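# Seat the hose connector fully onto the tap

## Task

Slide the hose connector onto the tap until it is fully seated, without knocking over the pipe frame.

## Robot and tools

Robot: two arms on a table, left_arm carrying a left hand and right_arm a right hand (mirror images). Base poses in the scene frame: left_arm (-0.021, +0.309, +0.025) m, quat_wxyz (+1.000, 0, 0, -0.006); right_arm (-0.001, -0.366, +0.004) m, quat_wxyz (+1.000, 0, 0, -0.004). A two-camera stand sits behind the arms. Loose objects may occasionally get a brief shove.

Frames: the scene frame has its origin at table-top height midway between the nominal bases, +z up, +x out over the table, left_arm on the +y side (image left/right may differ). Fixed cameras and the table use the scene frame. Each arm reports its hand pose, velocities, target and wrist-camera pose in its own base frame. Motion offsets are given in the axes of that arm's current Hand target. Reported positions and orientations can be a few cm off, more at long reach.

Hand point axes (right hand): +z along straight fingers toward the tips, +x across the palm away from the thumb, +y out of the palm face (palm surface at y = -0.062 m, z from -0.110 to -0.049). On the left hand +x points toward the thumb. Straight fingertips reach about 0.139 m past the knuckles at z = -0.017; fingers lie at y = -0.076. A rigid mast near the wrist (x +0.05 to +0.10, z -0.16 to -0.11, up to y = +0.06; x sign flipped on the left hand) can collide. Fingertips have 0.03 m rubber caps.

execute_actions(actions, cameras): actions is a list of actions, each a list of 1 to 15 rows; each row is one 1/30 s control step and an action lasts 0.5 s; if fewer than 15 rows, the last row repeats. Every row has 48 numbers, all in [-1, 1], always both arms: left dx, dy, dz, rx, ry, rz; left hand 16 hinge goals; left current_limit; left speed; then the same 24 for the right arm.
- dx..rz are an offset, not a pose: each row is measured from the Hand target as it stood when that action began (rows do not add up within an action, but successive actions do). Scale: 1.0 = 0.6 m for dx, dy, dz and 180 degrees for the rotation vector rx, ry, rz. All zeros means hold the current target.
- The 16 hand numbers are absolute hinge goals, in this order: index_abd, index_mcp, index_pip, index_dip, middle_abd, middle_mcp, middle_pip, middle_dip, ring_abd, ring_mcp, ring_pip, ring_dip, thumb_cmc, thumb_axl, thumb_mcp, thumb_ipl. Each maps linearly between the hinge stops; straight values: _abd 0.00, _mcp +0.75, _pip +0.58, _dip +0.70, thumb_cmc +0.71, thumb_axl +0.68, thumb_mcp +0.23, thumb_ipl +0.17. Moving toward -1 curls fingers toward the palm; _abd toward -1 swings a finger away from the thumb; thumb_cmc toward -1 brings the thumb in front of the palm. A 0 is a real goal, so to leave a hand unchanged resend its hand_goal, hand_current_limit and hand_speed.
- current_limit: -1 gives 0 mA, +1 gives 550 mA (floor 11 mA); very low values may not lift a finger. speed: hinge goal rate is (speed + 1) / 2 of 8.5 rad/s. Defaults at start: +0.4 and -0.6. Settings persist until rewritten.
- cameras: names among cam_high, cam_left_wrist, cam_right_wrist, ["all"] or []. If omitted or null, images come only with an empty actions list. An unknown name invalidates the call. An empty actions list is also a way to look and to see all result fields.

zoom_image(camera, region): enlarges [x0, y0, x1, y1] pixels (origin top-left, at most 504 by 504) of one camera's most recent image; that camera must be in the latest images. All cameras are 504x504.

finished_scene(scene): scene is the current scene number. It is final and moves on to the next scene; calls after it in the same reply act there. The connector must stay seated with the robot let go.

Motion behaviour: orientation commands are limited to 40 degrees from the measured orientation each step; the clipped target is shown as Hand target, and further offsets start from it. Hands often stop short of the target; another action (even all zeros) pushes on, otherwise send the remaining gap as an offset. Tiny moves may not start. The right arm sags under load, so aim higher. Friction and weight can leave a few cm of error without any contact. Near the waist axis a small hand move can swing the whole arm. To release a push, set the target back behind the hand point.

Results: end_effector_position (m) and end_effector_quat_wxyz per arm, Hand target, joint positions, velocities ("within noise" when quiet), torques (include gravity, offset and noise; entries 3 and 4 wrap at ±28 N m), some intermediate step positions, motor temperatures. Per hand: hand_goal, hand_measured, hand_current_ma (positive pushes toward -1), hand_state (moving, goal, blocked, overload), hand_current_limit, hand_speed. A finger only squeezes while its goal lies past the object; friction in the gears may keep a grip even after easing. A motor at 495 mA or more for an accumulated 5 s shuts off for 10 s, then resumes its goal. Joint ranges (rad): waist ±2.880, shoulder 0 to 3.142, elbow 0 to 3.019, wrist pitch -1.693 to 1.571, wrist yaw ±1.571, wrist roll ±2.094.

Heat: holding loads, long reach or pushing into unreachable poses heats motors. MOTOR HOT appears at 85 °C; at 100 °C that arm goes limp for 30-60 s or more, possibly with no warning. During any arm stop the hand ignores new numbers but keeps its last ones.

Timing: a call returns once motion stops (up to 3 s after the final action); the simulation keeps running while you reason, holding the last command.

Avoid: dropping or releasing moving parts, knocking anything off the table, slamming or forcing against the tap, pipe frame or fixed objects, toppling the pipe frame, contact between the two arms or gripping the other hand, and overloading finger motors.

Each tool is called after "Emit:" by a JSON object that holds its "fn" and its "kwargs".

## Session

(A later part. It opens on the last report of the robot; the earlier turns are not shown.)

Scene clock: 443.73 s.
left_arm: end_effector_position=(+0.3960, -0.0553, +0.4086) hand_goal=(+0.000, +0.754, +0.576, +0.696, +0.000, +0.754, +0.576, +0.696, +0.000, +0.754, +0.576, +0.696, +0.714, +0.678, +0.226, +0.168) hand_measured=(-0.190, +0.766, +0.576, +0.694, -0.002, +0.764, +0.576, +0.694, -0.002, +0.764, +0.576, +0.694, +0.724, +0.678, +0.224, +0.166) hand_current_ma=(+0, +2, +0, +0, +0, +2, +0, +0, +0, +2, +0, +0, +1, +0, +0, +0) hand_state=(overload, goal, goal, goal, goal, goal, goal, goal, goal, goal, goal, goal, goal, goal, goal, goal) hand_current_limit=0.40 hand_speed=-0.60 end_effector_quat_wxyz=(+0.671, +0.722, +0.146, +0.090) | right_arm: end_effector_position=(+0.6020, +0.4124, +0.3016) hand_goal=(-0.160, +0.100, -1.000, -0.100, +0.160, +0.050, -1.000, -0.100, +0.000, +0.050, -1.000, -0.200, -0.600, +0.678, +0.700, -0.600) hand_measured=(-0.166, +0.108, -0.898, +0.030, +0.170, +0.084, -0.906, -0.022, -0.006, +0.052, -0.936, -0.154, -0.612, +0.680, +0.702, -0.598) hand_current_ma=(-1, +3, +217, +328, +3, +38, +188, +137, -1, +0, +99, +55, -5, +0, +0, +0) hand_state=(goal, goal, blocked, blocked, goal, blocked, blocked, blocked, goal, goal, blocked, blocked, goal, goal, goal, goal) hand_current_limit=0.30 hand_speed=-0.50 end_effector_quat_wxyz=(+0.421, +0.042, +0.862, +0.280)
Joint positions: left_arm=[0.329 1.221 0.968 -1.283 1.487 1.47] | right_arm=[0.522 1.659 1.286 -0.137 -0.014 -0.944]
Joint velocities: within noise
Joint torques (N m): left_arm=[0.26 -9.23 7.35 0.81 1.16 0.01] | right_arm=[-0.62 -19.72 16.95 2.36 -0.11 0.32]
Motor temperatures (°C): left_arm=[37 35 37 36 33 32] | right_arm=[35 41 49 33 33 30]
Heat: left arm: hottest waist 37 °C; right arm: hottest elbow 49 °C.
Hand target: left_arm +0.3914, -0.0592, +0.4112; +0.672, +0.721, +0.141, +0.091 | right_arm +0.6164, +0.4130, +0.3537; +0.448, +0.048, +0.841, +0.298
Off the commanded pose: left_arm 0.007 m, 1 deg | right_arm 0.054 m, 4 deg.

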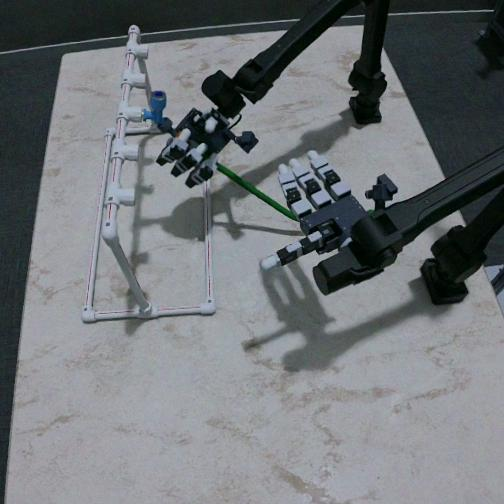

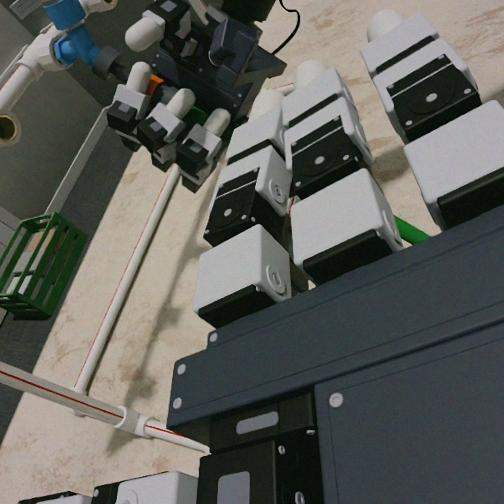

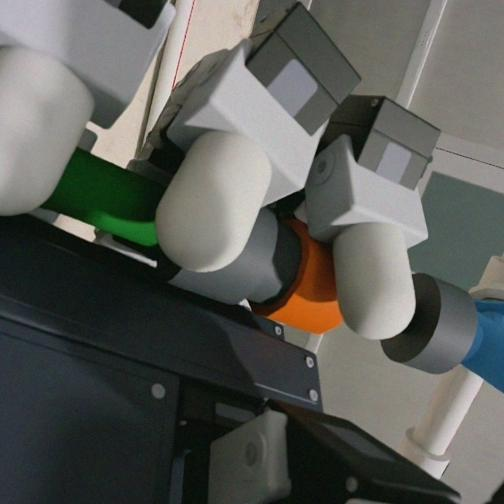

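Emit:
{"fn": "execute_actions", "kwargs": {"actions": [[[0,0,0,0,0,0, 0,0.754,0.576,0.696, 0,0.754,0.576,0.696, 0,0.754,0.576,0.696, 0.714,0.678,0.226,0.168, 0.4,-0.6, -0.0097,-0.0017,-0.0005,0,0,0, -0.16,0.1,-1,-0.1, 0.16,0.05,-1,-0.1, 0,0.05,-1,-0.2, -0.6,0.678,0.7,-0.6, 0.3,-0.5]]], "cameras": ["all"]}}

Emit:
{"fn": "zoom_image", "kwargs": {"camera": "cam_right_wrist", "region": [240, 205, 504, 469]}}

Emit:
{"fn": "zoom_image", "kwargs": {"camera": "cam_high", "region": [166, 124, 188, 146]}}

Emit:
{"fn": "zoom_image", "kwargs": {"camera": "cam_left_wrist", "region": [90, 40, 180, 130]}}

Scene clock: 447.07 s.
left_arm: end_effector_position=(+0.3960, -0.0553, +0.4086) hand_goal=(+0.000, +0.754, +0.576, +0.696, +0.000, +0.754, +0.576, +0.696, +0.000, +0.754, +0.576, +0.696, +0.714, +0.678, +0.226, +0.168) hand_measured=(-0.190, +0.766, +0.576, +0.694, -0.002, +0.764, +0.576, +0.694, -0.002, +0.764, +0.576, +0.694, +0.724, +0.678, +0.224, +0.166) hand_current_ma=(+0, +2, +0, +0, +0, +2, +0, +0, +0, +2, +0, +0, +1, +0, +0, +0) hand_state=(overload, goal, goal, goal, goal, goal, goal, goal, goal, goal, goal, goal, goal, goal, goal, goal) hand_current_limit=0.40 hand_speed=-0.60 end_effector_quat_wxyz=(+0.671, +0.722, +0.146, +0.090) | right_arm: end_effector_position=(+0.6052, +0.4096, +0.3052) hand_goal=(-0.160, +0.100, -1.000, -0.100, +0.160, +0.050, -1.000, -0.100, +0.000, +0.050, -1.000, -0.200, -0.600, +0.678, +0.700, -0.600) hand_measured=(-0.166, +0.108, -0.898, +0.030, +0.170, +0.084, -0.906, -0.022, -0.006, +0.052, -0.936, -0.154, -0.612, +0.680, +0.702, -0.598) hand_current_ma=(-1, +3, +217, +328, +3, +38, +188, +137, -1, +0, +99, +55, -5, +0, +0, +0) hand_state=(goal, goal, blocked, blocked, goal, blocked, blocked, blocked, goal, goal, blocked, blocked, goal, goal, goal, goal) hand_current_limit=0.30 hand_speed=-0.50 end_effector_quat_wxyz=(+0.421, +0.043, +0.862, +0.281)
Joint positions: left_arm=[0.329 1.221 0.968 -1.283 1.487 1.47] | right_arm=[0.515 1.659 1.296 -0.148 -0.02 -0.944]
Joint torques (N m): left_arm=[0.21 -9.23 7.34 0.8 1.16 0.01] | right_arm=[-0.67 -19.66 17.07 2.37 -0.1 0.29]
Heat: left arm: hottest waist 37 °C; right arm: hottest elbow 49 °C.
Hand target: left_arm +0.3914, -0.0592, +0.4112; +0.672, +0.721, +0.141, +0.091 | right_arm +0.6199, +0.4099, +0.3575; +0.449, +0.048, +0.841, +0.298
Off the commanded pose: left_arm 0.007 m, 1 deg | right_arm 0.054 m, 4 deg.
Step readings (end_effector_position of left_arm | right_arm):
0: (+0.3960, -0.0553, +0.4086) | (+0.6020, +0.4124, +0.3016)
1: (+0.3960, -0.0553, +0.4086) | (+0.6019, +0.4125, +0.3016)
2: (+0.3960, -0.0553, +0.4086) | (+0.6021, +0.4122, +0.3017)
4: (+0.3960, -0.0553, +0.4086) | (+0.6030, +0.4109, +0.3017)
8: (+0.3960, -0.0553, +0.4086) | (+0.6044, +0.4100, +0.3039)
15: (+0.3960, -0.0553, +0.4086) | (+0.6052, +0.4096, +0.3053)

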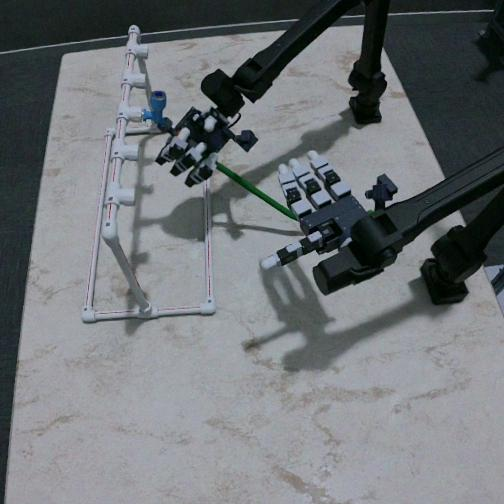

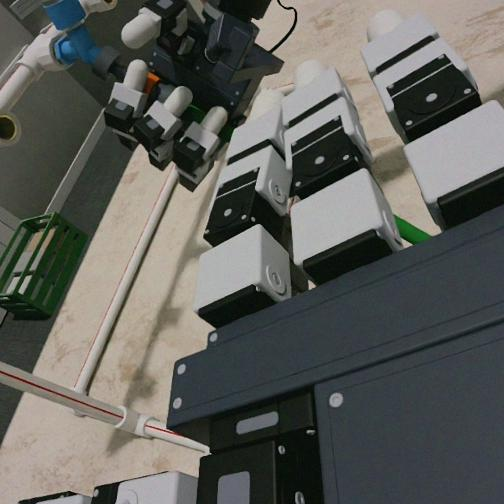

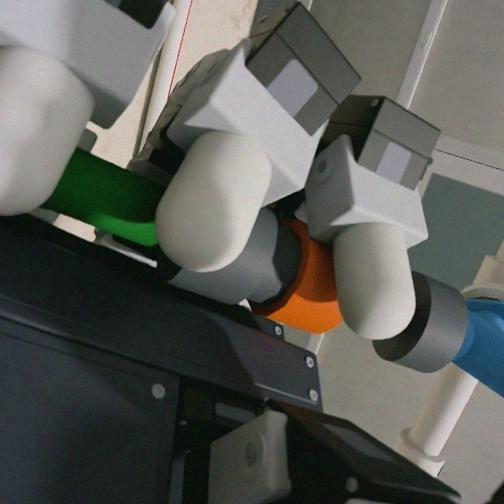

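Scaled by 1.909 from the camera's 504x504 image, which has a finer 720x720 frame.

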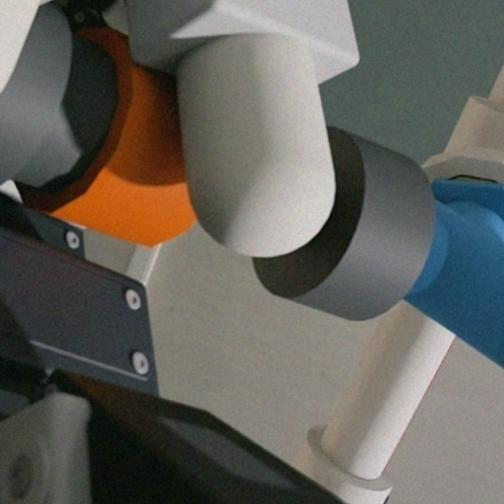

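Scaled by 22.909 from the camera's 504x504 image, which has a finer 720x720 frame.

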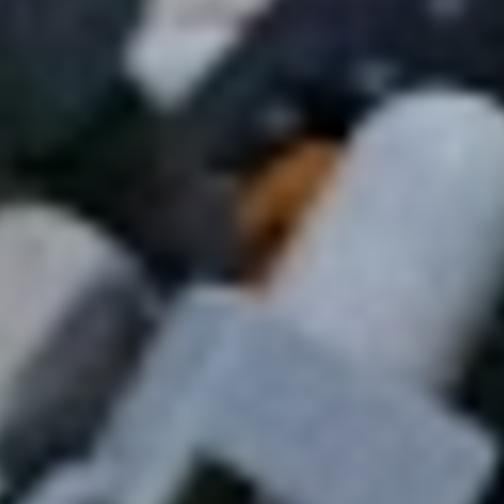

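Scaled by 5.600 from the camera's 504x504 image, which has a finer 720x720 frame.

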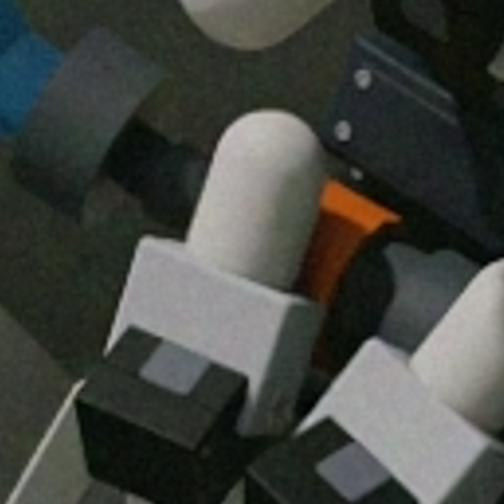

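Emit:
{"fn": "execute_actions", "kwargs": {"actions": [[[0,0,0,0,0,0, 0,0.754,0.576,0.696, 0,0.754,0.576,0.696, 0,0.754,0.576,0.696, 0.714,0.678,0.226,0.168, 0.4,-0.6, -0.0086,0.0036,-0.0004,0,0,0, -0.16,0.1,-1,-0.1, 0.16,0.05,-1,-0.1, 0,0.05,-1,-0.2, -0.6,0.678,0.7,-0.6, 0.3,-0.5]]], "cameras": ["all"]}}

Emit:
{"fn": "zoom_image", "kwargs": {"camera": "cam_right_wrist", "region": [240, 205, 504, 469]}}

Emit:
{"fn": "zoom_image", "kwargs": {"camera": "cam_high", "region": [166, 124, 188, 146]}}

Emit:
{"fn": "zoom_image", "kwargs": {"camera": "cam_left_wrist", "region": [90, 40, 180, 130]}}

Scene clock: 448.50 s.
left_arm: end_effector_position=(+0.3960, -0.0553, +0.4086) hand_goal=(+0.000, +0.754, +0.576, +0.696, +0.000, +0.754, +0.576, +0.696, +0.000, +0.754, +0.576, +0.696, +0.714, +0.678, +0.226, +0.168) hand_measured=(-0.190, +0.766, +0.576, +0.694, -0.002, +0.764, +0.576, +0.694, -0.002, +0.764, +0.576, +0.694, +0.724, +0.678, +0.224, +0.166) hand_current_ma=(+0, +2, +0, +0, +0, +2, +0, +0, +0, +2, +0, +0, +1, +0, +0, +0) hand_state=(overload, goal, goal, goal, goal, goal, goal, goal, goal, goal, goal, goal, goal, goal, goal, goal) hand_current_limit=0.40 hand_speed=-0.60 end_effector_quat_wxyz=(+0.671, +0.722, +0.146, +0.090) | right_arm: end_effector_position=(+0.6074, +0.4091, +0.3097) hand_goal=(-0.160, +0.100, -1.000, -0.100, +0.160, +0.050, -1.000, -0.100, +0.000, +0.050, -1.000, -0.200, -0.600, +0.678, +0.700, -0.600) hand_measured=(-0.166, +0.108, -0.898, +0.030, +0.170, +0.084, -0.906, -0.022, -0.006, +0.052, -0.936, -0.154, -0.610, +0.680, +0.702, -0.598) hand_current_ma=(-1, +3, +218, +327, +3, +38, +188, +137, -1, +0, +99, +55, -5, +0, +0, +0) hand_state=(goal, goal, blocked, blocked, goal, blocked, blocked, blocked, goal, goal, blocked, blocked, goal, goal, goal, goal) hand_current_limit=0.30 hand_speed=-0.50 end_effector_quat_wxyz=(+0.420, +0.044, +0.862, +0.281)
Joint positions: left_arm=[0.329 1.221 0.968 -1.283 1.487 1.47] | right_arm=[0.512 1.659 1.309 -0.162 -0.023 -0.944]
Joint torques (N m): left_arm=[0.26 -9.23 7.34 0.8 1.16 0.01] | right_arm=[-0.62 -19.72 17.28 2.4 -0.11 0.27]
Heat: left arm: hottest waist 37 °C; right arm: hottest elbow 49 °C.
Hand target: left_arm +0.3914, -0.0592, +0.4112; +0.672, +0.721, +0.141, +0.091 | right_arm +0.6223, +0.4098, +0.3625; +0.449, +0.048, +0.841, +0.298
Off the commanded pose: left_arm 0.007 m, 1 deg | right_arm 0.055 m, 4 deg.
Step readings (end_effector_position of left_arm | right_arm):
0: (+0.3960, -0.0553, +0.4086) | (+0.6052, +0.4096, +0.3052)
1: (+0.3960, -0.0553, +0.4086) | (+0.6052, +0.4096, +0.3052)
2: (+0.3960, -0.0553, +0.4086) | (+0.6051, +0.4097, +0.3052)
4: (+0.3960, -0.0553, +0.4086) | (+0.6053, +0.4096, +0.3054)
8: (+0.3960, -0.0553, +0.4086) | (+0.6067, +0.4096, +0.3086)
15: (+0.3960, -0.0553, +0.4086) | (+0.6074, +0.4091, +0.3097)

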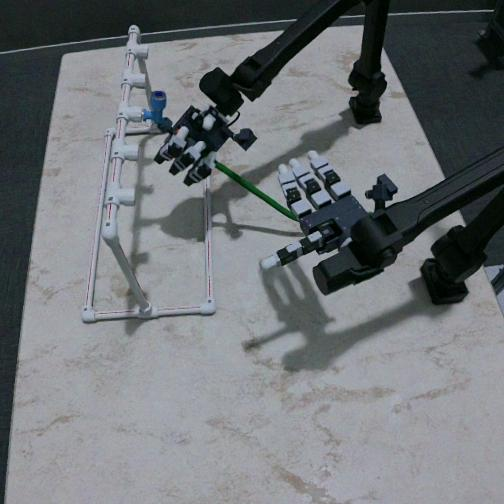

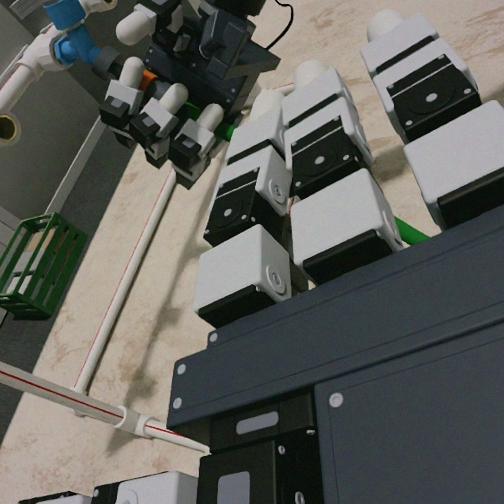

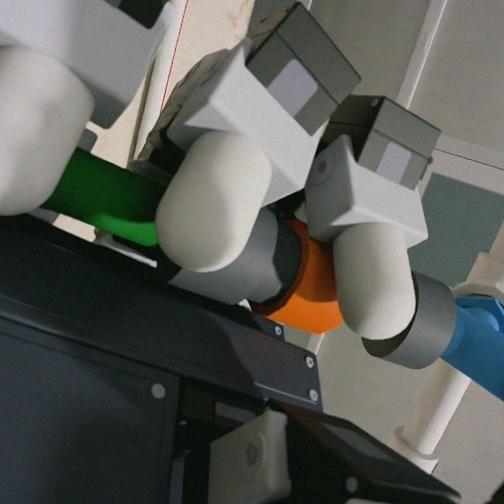

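Scaled by 1.909 from the camera's 504x504 image, which has a finer 720x720 frame.

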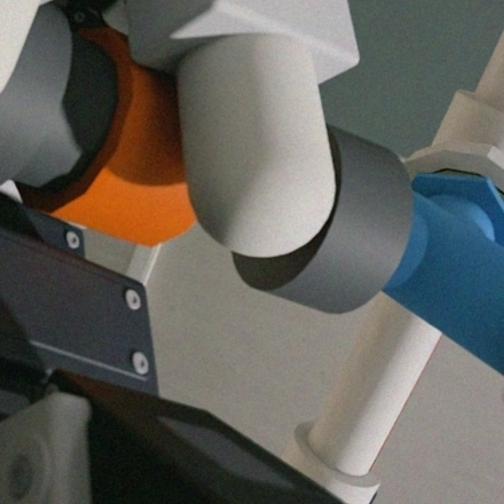

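Scaled by 22.909 from the camera's 504x504 image, which has a finer 720x720 frame.

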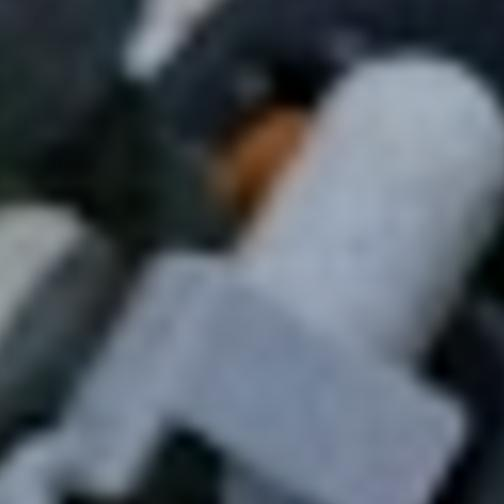

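Scaled by 5.600 from the camera's 504x504 image, which has a finer 720x720 frame.

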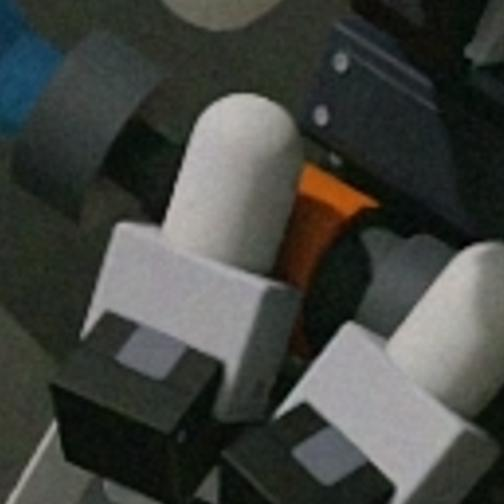

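Emit:
{"fn": "execute_actions", "kwargs": {"actions": [[[0,0,0,0,0,0, 0,0.754,0.576,0.696, 0,0.754,0.576,0.696, 0,0.754,0.576,0.696, 0.714,0.678,0.226,0.168, 0.4,-0.6, -0.0088,0.0036,-0.0004,0,0,0, -0.16,0.1,-1,-0.1, 0.16,0.05,-1,-0.1, 0,0.05,-1,-0.2, -0.6,0.678,0.7,-0.6, 0.3,-0.5]],[[0,0,0,0,0,0, 0,0.754,0.576,0.696, 0,0.754,0.576,0.696, 0,0.754,0.576,0.696, 0.714,0.678,0.226,0.168, 0.4,-0.6, -0.0044,0.0018,-0.0002,0,0,0, -0.16,0.1,-1,-0.1, 0.16,0.05,-1,-0.1, 0,0.05,-1,-0.2, -0.6,0.678,0.7,-0.6, 0.3,-0.5]]], "cameras": ["all"]}}

Emit:
{"fn": "zoom_image", "kwargs": {"camera": "cam_right_wrist", "region": [240, 205, 504, 469]}}

Emit:
{"fn": "zoom_image", "kwargs": {"camera": "cam_high", "region": [166, 124, 188, 146]}}

Emit:
{"fn": "zoom_image", "kwargs": {"camera": "cam_left_wrist", "region": [90, 40, 180, 130]}}

Scene clock: 450.83 s.
left_arm: end_effector_position=(+0.3960, -0.0553, +0.4086) hand_goal=(+0.000, +0.754, +0.576, +0.696, +0.000, +0.754, +0.576, +0.696, +0.000, +0.754, +0.576, +0.696, +0.714, +0.678, +0.226, +0.168) hand_measured=(-0.190, +0.766, +0.576, +0.694, -0.002, +0.764, +0.576, +0.694, -0.002, +0.764, +0.576, +0.694, +0.724, +0.678, +0.224, +0.166) hand_current_ma=(+0, +2, +0, +0, +0, +2, +0, +0, +0, +2, +0, +0, +1, +0, +0, +0) hand_state=(overload, goal, goal, goal, goal, goal, goal, goal, goal, goal, goal, goal, goal, goal, goal, goal) hand_current_limit=0.40 hand_speed=-0.60 end_effector_quat_wxyz=(+0.671, +0.722, +0.146, +0.090) | right_arm: end_effector_position=(+0.6097, +0.4077, +0.3126) hand_goal=(-0.160, +0.100, -1.000, -0.100, +0.160, +0.050, -1.000, -0.100, +0.000, +0.050, -1.000, -0.200, -0.600, +0.678, +0.700, -0.600) hand_measured=(-0.166, +0.108, -0.898, +0.030, +0.170, +0.084, -0.906, -0.022, -0.006, +0.052, -0.936, -0.154, -0.610, +0.680, +0.702, -0.598) hand_current_ma=(-1, +3, +218, +326, +3, +38, +188, +137, -1, +0, +99, +55, -5, +0, +0, +0) hand_state=(goal, goal, blocked, blocked, goal, blocked, blocked, blocked, goal, goal, blocked, blocked, goal, goal, goal, goal) hand_current_limit=0.30 hand_speed=-0.50 end_effector_quat_wxyz=(+0.416, +0.045, +0.864, +0.279)
Joint positions: left_arm=[0.329 1.221 0.968 -1.283 1.487 1.47] | right_arm=[0.508 1.659 1.324 -0.187 -0.026 -0.944]
Joint torques (N m): left_arm=[0.26 -9.23 7.34 0.81 1.16 0.01] | right_arm=[-0.67 -19.6 17.92 2.56 -0.12 0.25]
Heat: left arm: hottest waist 37 °C; right arm: hottest elbow 49 °C.
Hand target: left_arm +0.3914, -0.0592, +0.4112; +0.672, +0.721, +0.141, +0.091 | right_arm +0.6260, +0.4097, +0.3702; +0.449, +0.048, +0.841, +0.298
Off the commanded pose: left_arm 0.007 m, 1 deg | right_arm 0.060 m, 5 deg.
Step readings (end_effector_position of left_arm | right_arm):
0: (+0.3960, -0.0553, +0.4086) | (+0.6074, +0.4091, +0.3097)
1: (+0.3960, -0.0553, +0.4086) | (+0.6074, +0.4090, +0.3095)
2: (+0.3960, -0.0553, +0.4086) | (+0.6074, +0.4091, +0.3096)
4: (+0.3960, -0.0553, +0.4086) | (+0.6076, +0.4091, +0.3098)
8: (+0.3960, -0.0553, +0.4086) | (+0.6083, +0.4083, +0.3101)
15: (+0.3960, -0.0553, +0.4086) | (+0.6091, +0.4081, +0.3118)
16: (+0.3960, -0.0553, +0.4086) | (+0.6091, +0.4081, +0.3118)
17: (+0.3960, -0.0553, +0.4086) | (+0.6093, +0.4080, +0.3121)
19: (+0.3960, -0.0553, +0.4086) | (+0.6095, +0.4078, +0.3122)
23: (+0.3960, -0.0553, +0.4086) | (+0.6097, +0.4077, +0.3125)
30: (+0.3960, -0.0553, +0.4086) | (+0.6097, +0.4077, +0.3126)

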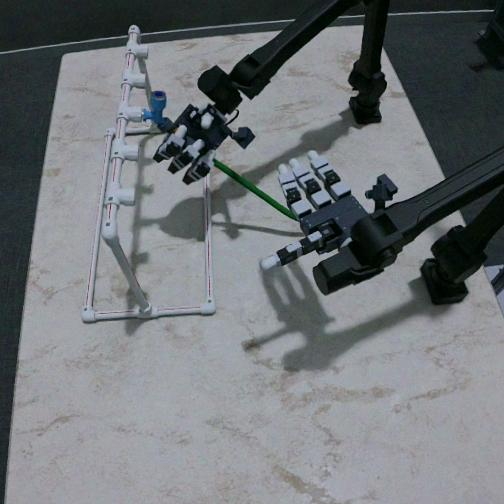

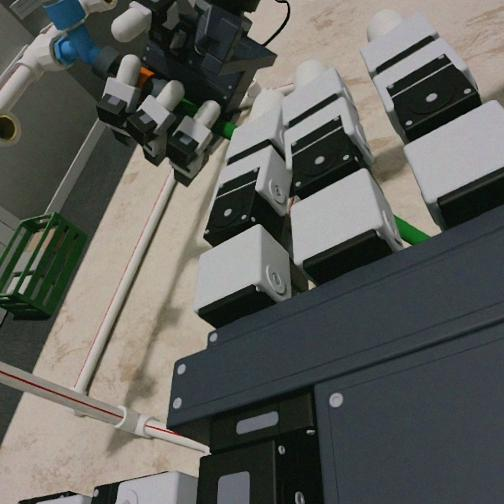

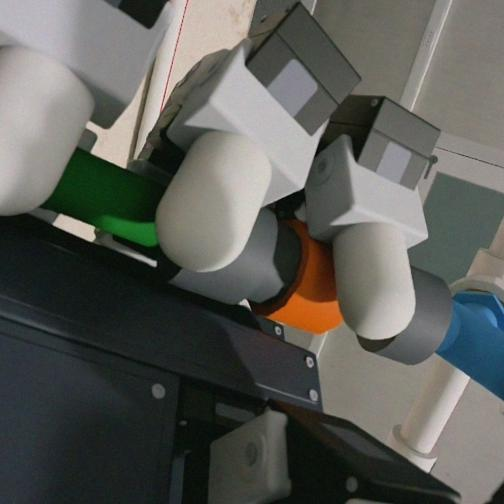

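Scaled by 1.909 from the camera's 504x504 image, which has a finer 720x720 frame.

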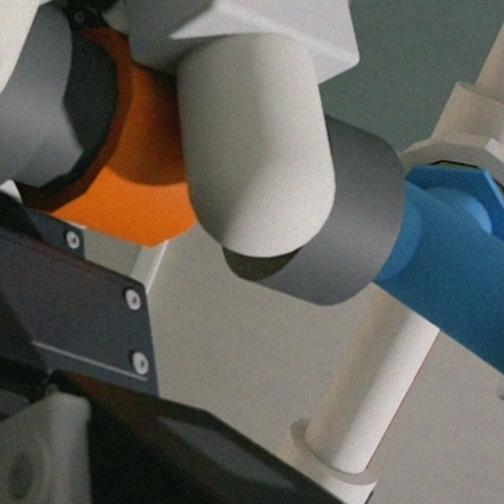

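Scaled by 22.909 from the camera's 504x504 image, which has a finer 720x720 frame.

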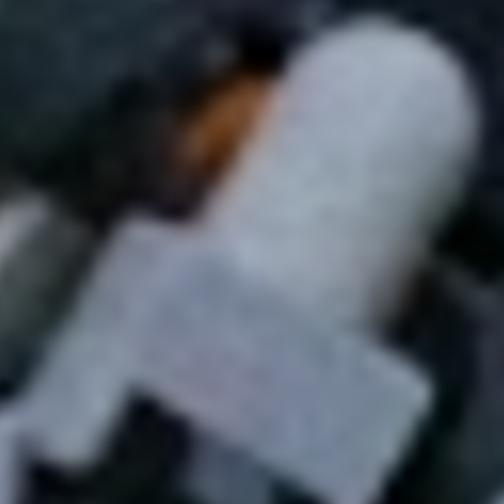

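Scaled by 5.600 from the camera's 504x504 image, which has a finer 720x720 frame.

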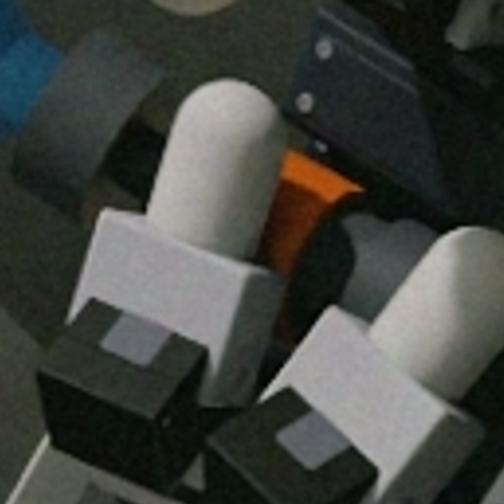

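Emit:
{"fn": "execute_actions", "kwargs": {"actions": [[[0,0,0,0,0,0, 0,0.754,0.576,0.696, 0,0.754,0.576,0.696, 0,0.754,0.576,0.696, 0.714,0.678,0.226,0.168, 0.4,-0.6, -0.0172,0.0052,-0.0002,0,0,0, -0.16,0.1,-1,-0.1, 0.16,0.05,-1,-0.1, 0,0.05,-1,-0.2, -0.6,0.678,0.7,-0.6, 0.3,-0.5]]], "cameras": ["all"]}}

Emit:
{"fn": "zoom_image", "kwargs": {"camera": "cam_right_wrist", "region": [240, 205, 504, 469]}}

Emit:
{"fn": "zoom_image", "kwargs": {"camera": "cam_left_wrist", "region": [90, 40, 180, 130]}}

Scene clock: 452.80 s.
left_arm: end_effector_position=(+0.3960, -0.0553, +0.4086) hand_goal=(+0.000, +0.754, +0.576, +0.696, +0.000, +0.754, +0.576, +0.696, +0.000, +0.754, +0.576, +0.696, +0.714, +0.678, +0.226, +0.168) hand_measured=(-0.190, +0.766, +0.576, +0.694, -0.002, +0.764, +0.576, +0.694, -0.002, +0.764, +0.576, +0.694, +0.724, +0.678, +0.224, +0.166) hand_current_ma=(+0, +2, +0, +0, +0, +2, +0, +0, +0, +2, +0, +0, +1, +0, +0, +0) hand_state=(overload, goal, goal, goal, goal, goal, goal, goal, goal, goal, goal, goal, goal, goal, goal, goal) hand_current_limit=0.40 hand_speed=-0.60 end_effector_quat_wxyz=(+0.671, +0.722, +0.146, +0.090) | right_arm: end_effector_position=(+0.6124, +0.4052, +0.3151) hand_goal=(-0.160, +0.100, -1.000, -0.100, +0.160, +0.050, -1.000, -0.100, +0.000, +0.050, -1.000, -0.200, -0.600, +0.678, +0.700, -0.600) hand_measured=(-0.166, +0.110, -0.896, +0.028, +0.170, +0.086, -0.906, -0.022, -0.006, +0.052, -0.936, -0.154, -0.610, +0.680, +0.702, -0.598) hand_current_ma=(-1, +4, +219, +324, +3, +41, +188, +136, -1, +1, +99, +55, -5, +0, +0, +0) hand_state=(goal, goal, blocked, blocked, goal, blocked, blocked, blocked, goal, goal, blocked, blocked, goal, goal, goal, goal) hand_current_limit=0.30 hand_speed=-0.50 end_effector_quat_wxyz=(+0.411, +0.047, +0.868, +0.276)
Joint positions: left_arm=[0.329 1.221 0.968 -1.283 1.487 1.47] | right_arm=[0.502 1.659 1.34 -0.217 -0.031 -0.944]
Joint torques (N m): left_arm=[0.26 -9.23 7.35 0.8 1.16 0.01] | right_arm=[-0.73 -19.6 18.82 2.76 -0.13 0.23]
Heat: left arm: hottest waist 37 °C; right arm: hottest elbow 50 °C.
Hand target: left_arm +0.3914, -0.0592, +0.4112; +0.672, +0.721, +0.141, +0.091 | right_arm +0.6316, +0.4083, +0.3794; +0.449, +0.048, +0.841, +0.298
Off the commanded pose: left_arm 0.007 m, 1 deg | right_arm 0.067 m, 6 deg.
Step readings (end_effector_position of left_arm | right_arm):
0: (+0.3960, -0.0553, +0.4086) | (+0.6097, +0.4077, +0.3126)
1: (+0.3960, -0.0553, +0.4086) | (+0.6098, +0.4075, +0.3125)
2: (+0.3960, -0.0553, +0.4086) | (+0.6099, +0.4074, +0.3127)
4: (+0.3960, -0.0553, +0.4086) | (+0.6110, +0.4064, +0.3136)
8: (+0.3960, -0.0553, +0.4086) | (+0.6122, +0.4053, +0.3149)
15: (+0.3960, -0.0553, +0.4086) | (+0.6124, +0.4052, +0.3150)

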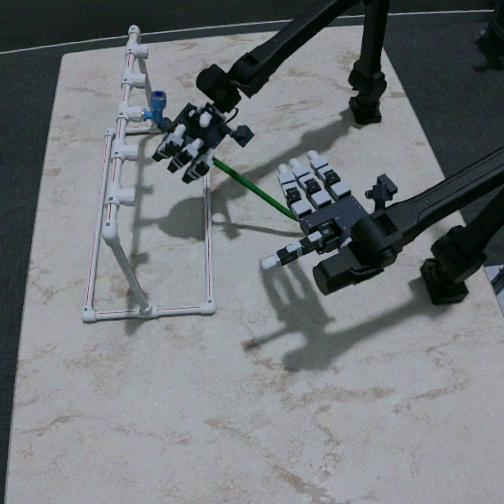

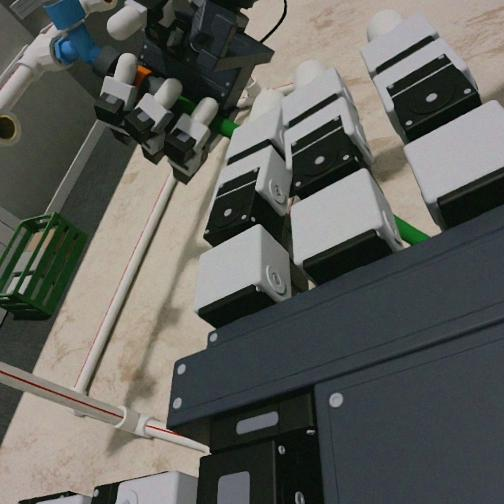

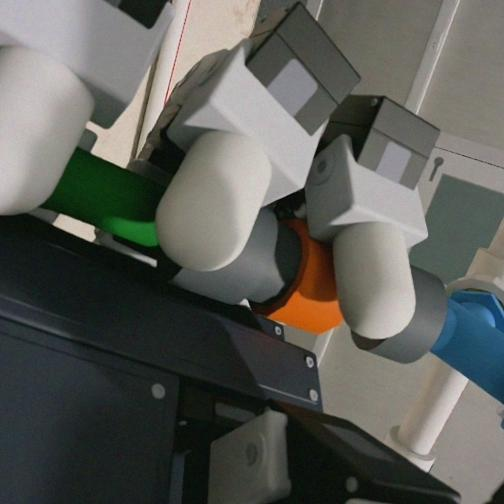

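Scaled by 1.909 from the camera's 504x504 image, which has a finer 720x720 frame.

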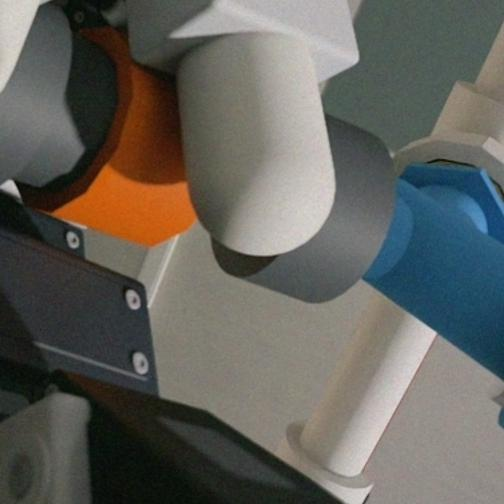

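Scaled by 5.600 from the camera's 504x504 image, which has a finer 720x720 frame.

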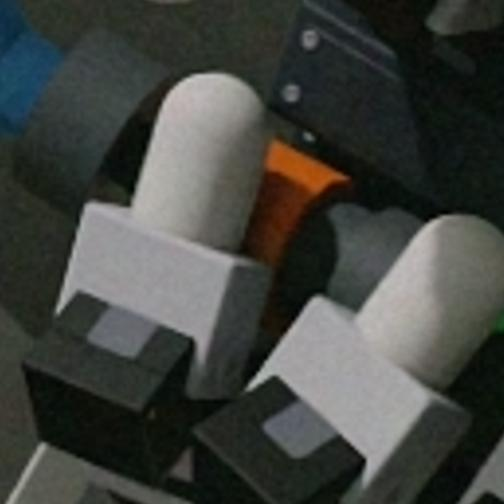

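Emit:
{"fn": "execute_actions", "kwargs": {"actions": [[[0,0,0,0,0,0, 0,0.754,0.576,0.696, 0,0.754,0.576,0.696, 0,0.754,0.576,0.696, 0.714,0.678,0.226,0.168, 0.4,-0.6, -0.0199,0.007,-0.0005,-0.0054,-0.0067,0.0064, -0.16,0.1,-1,-0.1, 0.16,0.05,-1,-0.1, 0,0.05,-1,-0.2, -0.6,0.678,0.7,-0.6, 0.3,-0.5]]], "cameras": ["all"]}}

Emit:
{"fn": "zoom_image", "kwargs": {"camera": "cam_right_wrist", "region": [240, 205, 504, 469]}}

Emit:
{"fn": "zoom_image", "kwargs": {"camera": "cam_left_wrist", "region": [90, 40, 180, 130]}}

Emit:
{"fn": "zoom_image", "kwargs": {"camera": "cam_high", "region": [120, 80, 200, 160]}}

Scene clock: 454.73 s.
left_arm: end_effector_position=(+0.3960, -0.0553, +0.4086) hand_goal=(+0.000, +0.754, +0.576, +0.696, +0.000, +0.754, +0.576, +0.696, +0.000, +0.754, +0.576, +0.696, +0.714, +0.678, +0.226, +0.168) hand_measured=(-0.190, +0.766, +0.576, +0.694, -0.002, +0.764, +0.576, +0.694, -0.002, +0.764, +0.576, +0.694, +0.724, +0.678, +0.224, +0.166) hand_current_ma=(+0, +2, +0, +0, +0, +2, +0, +0, +0, +2, +0, +0, +1, +0, +0, +0) hand_state=(overload, goal, goal, goal, goal, goal, goal, goal, goal, goal, goal, goal, goal, goal, goal, goal) hand_current_limit=0.40 hand_speed=-0.60 end_effector_quat_wxyz=(+0.671, +0.722, +0.146, +0.090) | right_arm: end_effector_position=(+0.6134, +0.4045, +0.3174) hand_goal=(-0.160, +0.100, -1.000, -0.100, +0.160, +0.050, -1.000, -0.100, +0.000, +0.050, -1.000, -0.200, -0.600, +0.678, +0.700, -0.600) hand_measured=(-0.166, +0.110, -0.896, +0.028, +0.170, +0.086, -0.906, -0.022, -0.006, +0.054, -0.936, -0.154, -0.610, +0.680, +0.702, -0.598) hand_current_ma=(-1, +5, +220, +322, +3, +42, +188, +135, -1, +1, +99, +55, -5, +0, +0, +0) hand_state=(goal, goal, blocked, blocked, goal, blocked, blocked, blocked, goal, goal, blocked, blocked, goal, goal, goal, goal) hand_current_limit=0.30 hand_speed=-0.50 end_effector_quat_wxyz=(+0.411, +0.046, +0.867, +0.279)
Joint positions: left_arm=[0.329 1.221 0.968 -1.283 1.487 1.47] | right_arm=[0.499 1.659 1.344 -0.217 -0.038 -0.944]
Joint torques (N m): left_arm=[0.26 -9.23 7.35 0.8 1.16 0.01] | right_arm=[-0.85 -19.43 19.43 3.55 -0.12 0.41]
Heat: left arm: hottest waist 37 °C; right arm: hottest elbow 51 °C.
Hand target: left_arm +0.3914, -0.0592, +0.4112; +0.672, +0.721, +0.141, +0.091 | right_arm +0.6376, +0.4075, +0.3906; +0.455, +0.056, +0.833, +0.309
Off the commanded pose: left_arm 0.007 m, 1 deg | right_arm 0.077 m, 7 deg.
Step readings (end_effector_position of left_arm | right_arm):
0: (+0.3960, -0.0553, +0.4086) | (+0.6124, +0.4052, +0.3151)
1: (+0.3960, -0.0553, +0.4086) | (+0.6124, +0.4052, +0.3152)
2: (+0.3960, -0.0553, +0.4086) | (+0.6122, +0.4054, +0.3152)
4: (+0.3960, -0.0553, +0.4086) | (+0.6126, +0.4051, +0.3160)
8: (+0.3960, -0.0553, +0.4086) | (+0.6134, +0.4045, +0.3174)
15: (+0.3960, -0.0553, +0.4086) | (+0.6134, +0.4045, +0.3174)

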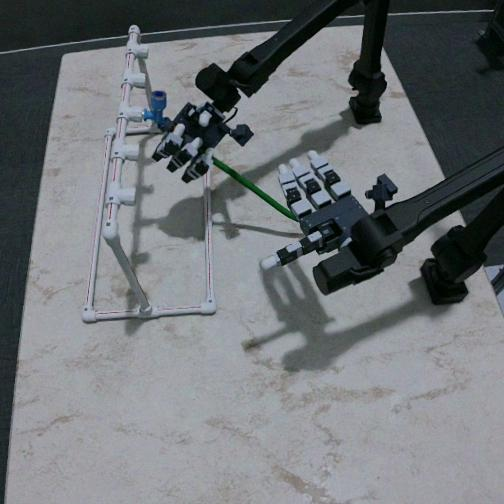

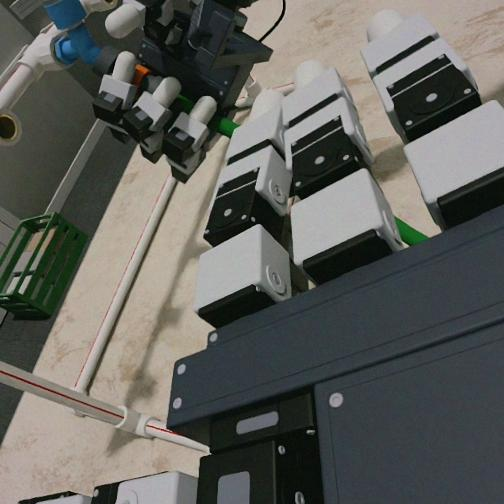

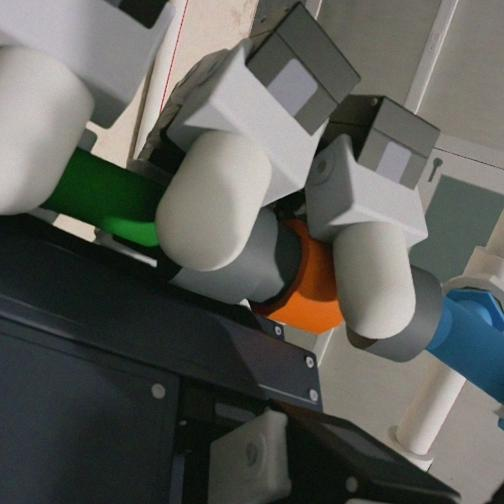

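Scaled by 1.909 from the camera's 504x504 image, which has a finer 720x720 frame.

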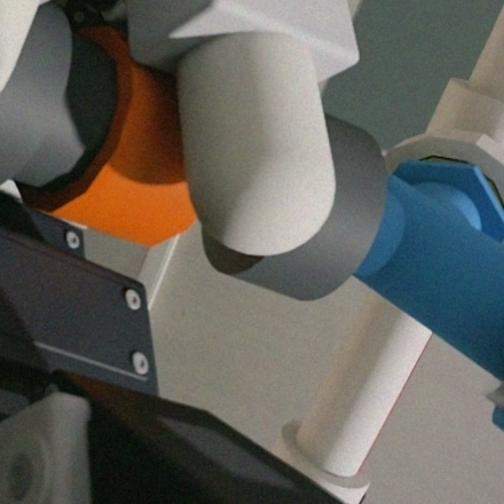

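Scaled by 5.600 from the camera's 504x504 image, which has a finer 720x720 frame.

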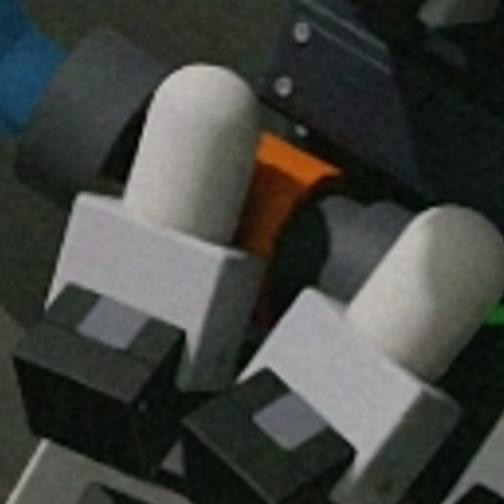

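Scaled by 6.300 from the camera's 504x504 image, which has a finer 720x720 frame.

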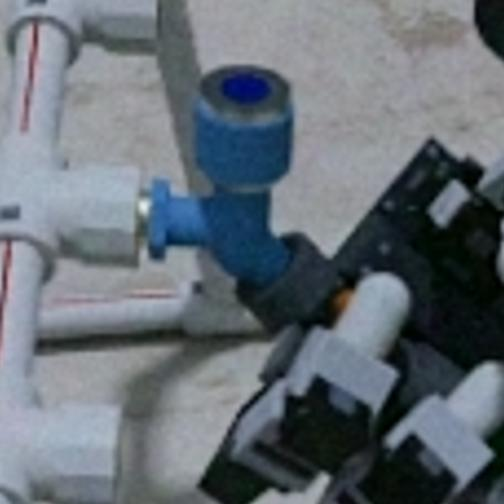

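Emit:
{"fn": "execute_actions", "kwargs": {"actions": [[[0,0,0,0,0,0, 0,0.754,0.576,0.696, 0,0.754,0.576,0.696, 0,0.754,0.576,0.696, 0.714,0.678,0.226,0.168, 0.4,-0.6, -0.0241,0.0073,-0.0003,-0.002,-0.004,0.001, -0.16,0.05,-1,-0.15, 0.16,0.0,-1,-0.15, 0,0.05,-1,-0.2, -0.6,0.678,0.7,-0.6, 0.35,-0.5]]], "cameras": ["all"]}}

Emit:
{"fn": "zoom_image", "kwargs": {"camera": "cam_right_wrist", "region": [240, 205, 504, 469]}}

Emit:
{"fn": "zoom_image", "kwargs": {"camera": "cam_left_wrist", "region": [90, 40, 180, 130]}}

Emit:
{"fn": "zoom_image", "kwargs": {"camera": "cam_high", "region": [120, 80, 200, 160]}}

Scene clock: 456.23 s.
left_arm: end_effector_position=(+0.3960, -0.0553, +0.4086) hand_goal=(+0.000, +0.754, +0.576, +0.696, +0.000, +0.754, +0.576, +0.696, +0.000, +0.754, +0.576, +0.696, +0.714, +0.678, +0.226, +0.168) hand_measured=(-0.190, +0.766, +0.576, +0.694, -0.002, +0.764, +0.576, +0.694, -0.002, +0.764, +0.576, +0.694, +0.724, +0.678, +0.224, +0.166) hand_current_ma=(+0, +2, +0, +0, +0, +2, +0, +0, +0, +2, +0, +0, +1, +0, +0, +0) hand_state=(overload, goal, goal, goal, goal, goal, goal, goal, goal, goal, goal, goal, goal, goal, goal, goal) hand_current_limit=0.40 hand_speed=-0.60 end_effector_quat_wxyz=(+0.671, +0.722, +0.146, +0.090) | right_arm: end_effector_position=(+0.6137, +0.4044, +0.3191) hand_goal=(-0.160, +0.050, -1.000, -0.150, +0.160, +0.000, -1.000, -0.150, +0.000, +0.050, -1.000, -0.200, -0.600, +0.678, +0.700, -0.600) hand_measured=(-0.166, +0.088, -0.886, +0.010, +0.172, +0.072, -0.896, -0.048, -0.004, +0.054, -0.936, -0.154, -0.610, +0.680, +0.702, -0.598) hand_current_ma=(-1, +44, +260, +371, +5, +129, +223, +220, -1, +1, +99, +55, -5, +0, +0, +0) hand_state=(goal, blocked, blocked, blocked, goal, blocked, blocked, blocked, goal, goal, blocked, blocked, goal, goal, goal, goal) hand_current_limit=0.35 hand_speed=-0.50 end_effector_quat_wxyz=(+0.410, +0.045, +0.867, +0.281)
Joint positions: left_arm=[0.329 1.221 0.968 -1.283 1.487 1.47] | right_arm=[0.497 1.659 1.347 -0.22 -0.045 -0.944]
Joint torques (N m): left_arm=[0.21 -9.23 7.34 0.8 1.16 0.01] | right_arm=[-1.32 -19.6 21.11 3.23 -0.06 0.42]
Heat: left arm: hottest waist 37 °C; right arm: hottest elbow 51 °C.
Hand target: left_arm +0.3914, -0.0592, +0.4112; +0.672, +0.721, +0.141, +0.091 | right_arm +0.6450, +0.4056, +0.4037; +0.460, +0.058, +0.829, +0.312
Off the commanded pose: left_arm 0.007 m, 1 deg | right_arm 0.090 m, 8 deg.
Step readings (end_effector_position of left_arm | right_arm):
0: (+0.3960, -0.0553, +0.4086) | (+0.6134, +0.4045, +0.3174)
1: (+0.3960, -0.0553, +0.4086) | (+0.6134, +0.4045, +0.3174)
2: (+0.3960, -0.0553, +0.4086) | (+0.6134, +0.4045, +0.3180)
4: (+0.3960, -0.0553, +0.4086) | (+0.6136, +0.4045, +0.3190)
8: (+0.3960, -0.0553, +0.4086) | (+0.6137, +0.4042, +0.3189)
15: (+0.3960, -0.0553, +0.4086) | (+0.6137, +0.4043, +0.3189)

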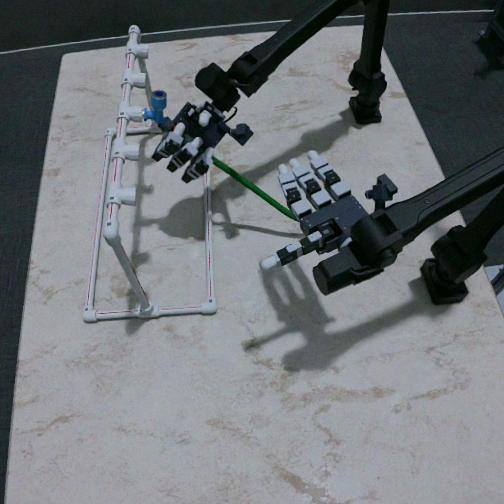

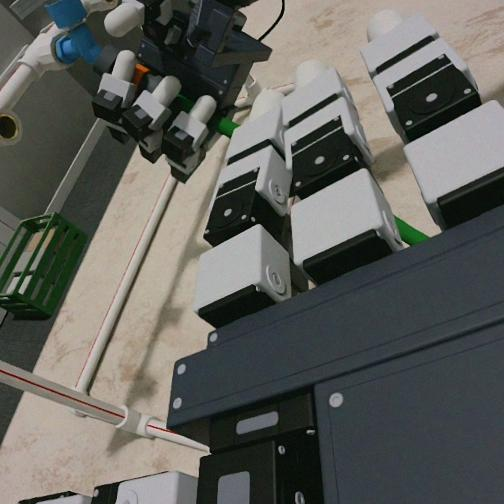

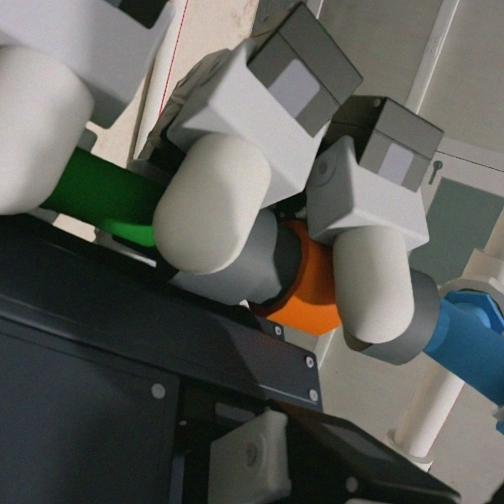

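Scaled by 1.909 from the camera's 504x504 image, which has a finer 720x720 frame.

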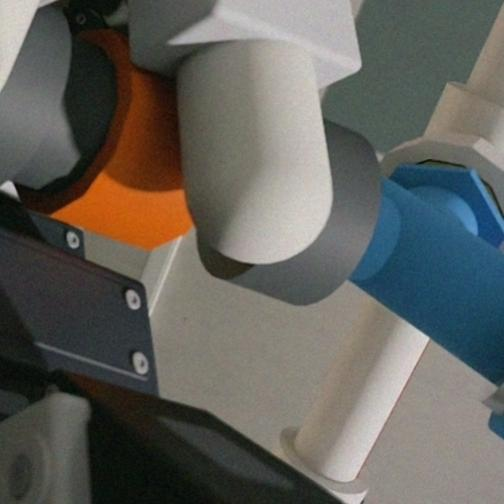

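Scaled by 5.600 from the camera's 504x504 image, which has a finer 720x720 frame.

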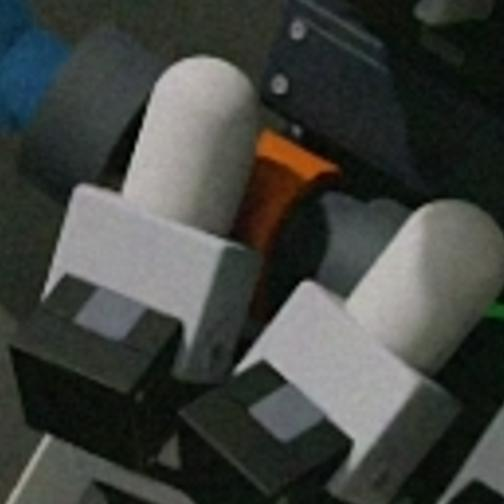

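Scaled by 6.300 from the camera's 504x504 image, which has a finer 720x720 frame.

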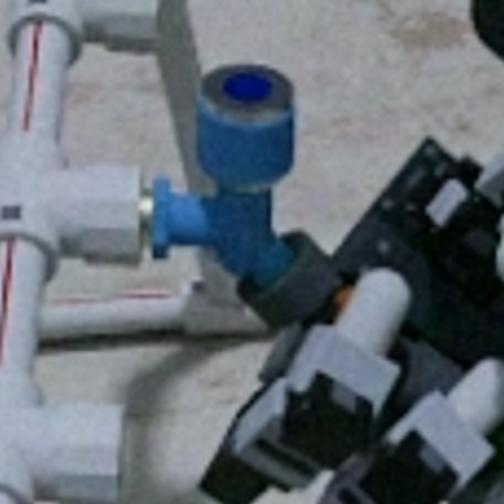

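Emit:
{"fn": "execute_actions", "kwargs": {"actions": []}}

Scene clock: 458.80 s.
left_arm: end_effector_position=(+0.3960, -0.0553, +0.4086) hand_goal=(+0.000, +0.754, +0.576, +0.696, +0.000, +0.754, +0.576, +0.696, +0.000, +0.754, +0.576, +0.696, +0.714, +0.678, +0.226, +0.168) hand_measured=(-0.190, +0.766, +0.576, +0.694, -0.002, +0.764, +0.576, +0.694, -0.002, +0.764, +0.576, +0.694, +0.724, +0.678, +0.224, +0.166) hand_current_ma=(+0, +2, +0, +0, +0, +2, +0, +0, +0, +2, +0, +0, +1, +0, +0, +0) hand_state=(overload, goal, goal, goal, goal, goal, goal, goal, goal, goal, goal, goal, goal, goal, goal, goal) hand_current_limit=0.40 hand_speed=-0.60 end_effector_quat_wxyz=(+0.671, +0.722, +0.146, +0.090) | right_arm: end_effector_position=(+0.6137, +0.4044, +0.3191) hand_goal=(-0.160, +0.050, -1.000, -0.150, +0.160, +0.000, -1.000, -0.150, +0.000, +0.050, -1.000, -0.200, -0.600, +0.678, +0.700, -0.600) hand_measured=(-0.166, +0.088, -0.886, +0.010, +0.172, +0.072, -0.896, -0.048, -0.004, +0.054, -0.936, -0.154, -0.610, +0.680, +0.702, -0.598) hand_current_ma=(-1, +44, +260, +371, +5, +129, +223, +220, -1, +1, +99, +55, -5, +0, +0, +0) hand_state=(goal, blocked, blocked, blocked, goal, blocked, blocked, blocked, goal, goal, blocked, blocked, goal, goal, goal, goal) hand_current_limit=0.35 hand_speed=-0.50 end_effector_quat_wxyz=(+0.410, +0.045, +0.867, +0.281)
Joint positions: left_arm=[0.329 1.221 0.968 -1.283 1.487 1.47] | right_arm=[0.497 1.659 1.347 -0.22 -0.045 -0.944]
Joint velocities: within noise
Joint torques (N m): left_arm=[0.21 -9.17 7.35 0.8 1.16 0.01] | right_arm=[-1.26 -19.55 21.09 3.25 -0.07 0.42]
Motor temperatures (°C): left_arm=[37 35 37 36 33 32] | right_arm=[35 40 51 33 33 30]
Heat: left arm: hottest waist 37 °C; right arm: hottest elbow 51 °C.
Hand target: left_arm +0.3914, -0.0592, +0.4112; +0.672, +0.721, +0.141, +0.091 | right_arm +0.6450, +0.4056, +0.4037; +0.460, +0.058, +0.829, +0.312
Off the commanded pose: left_arm 0.007 m, 1 deg | right_arm 0.090 m, 8 deg.

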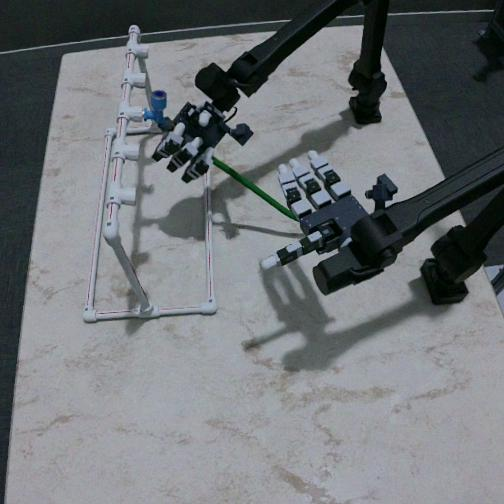

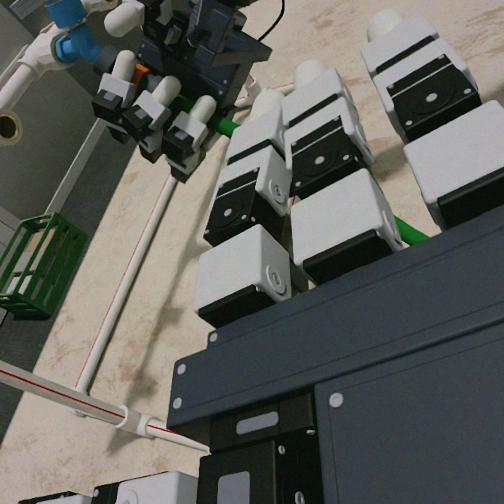

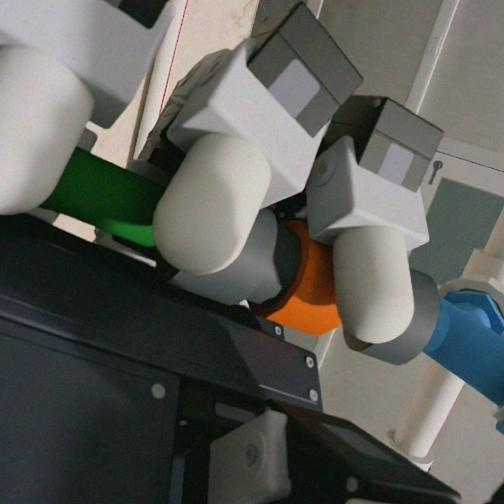

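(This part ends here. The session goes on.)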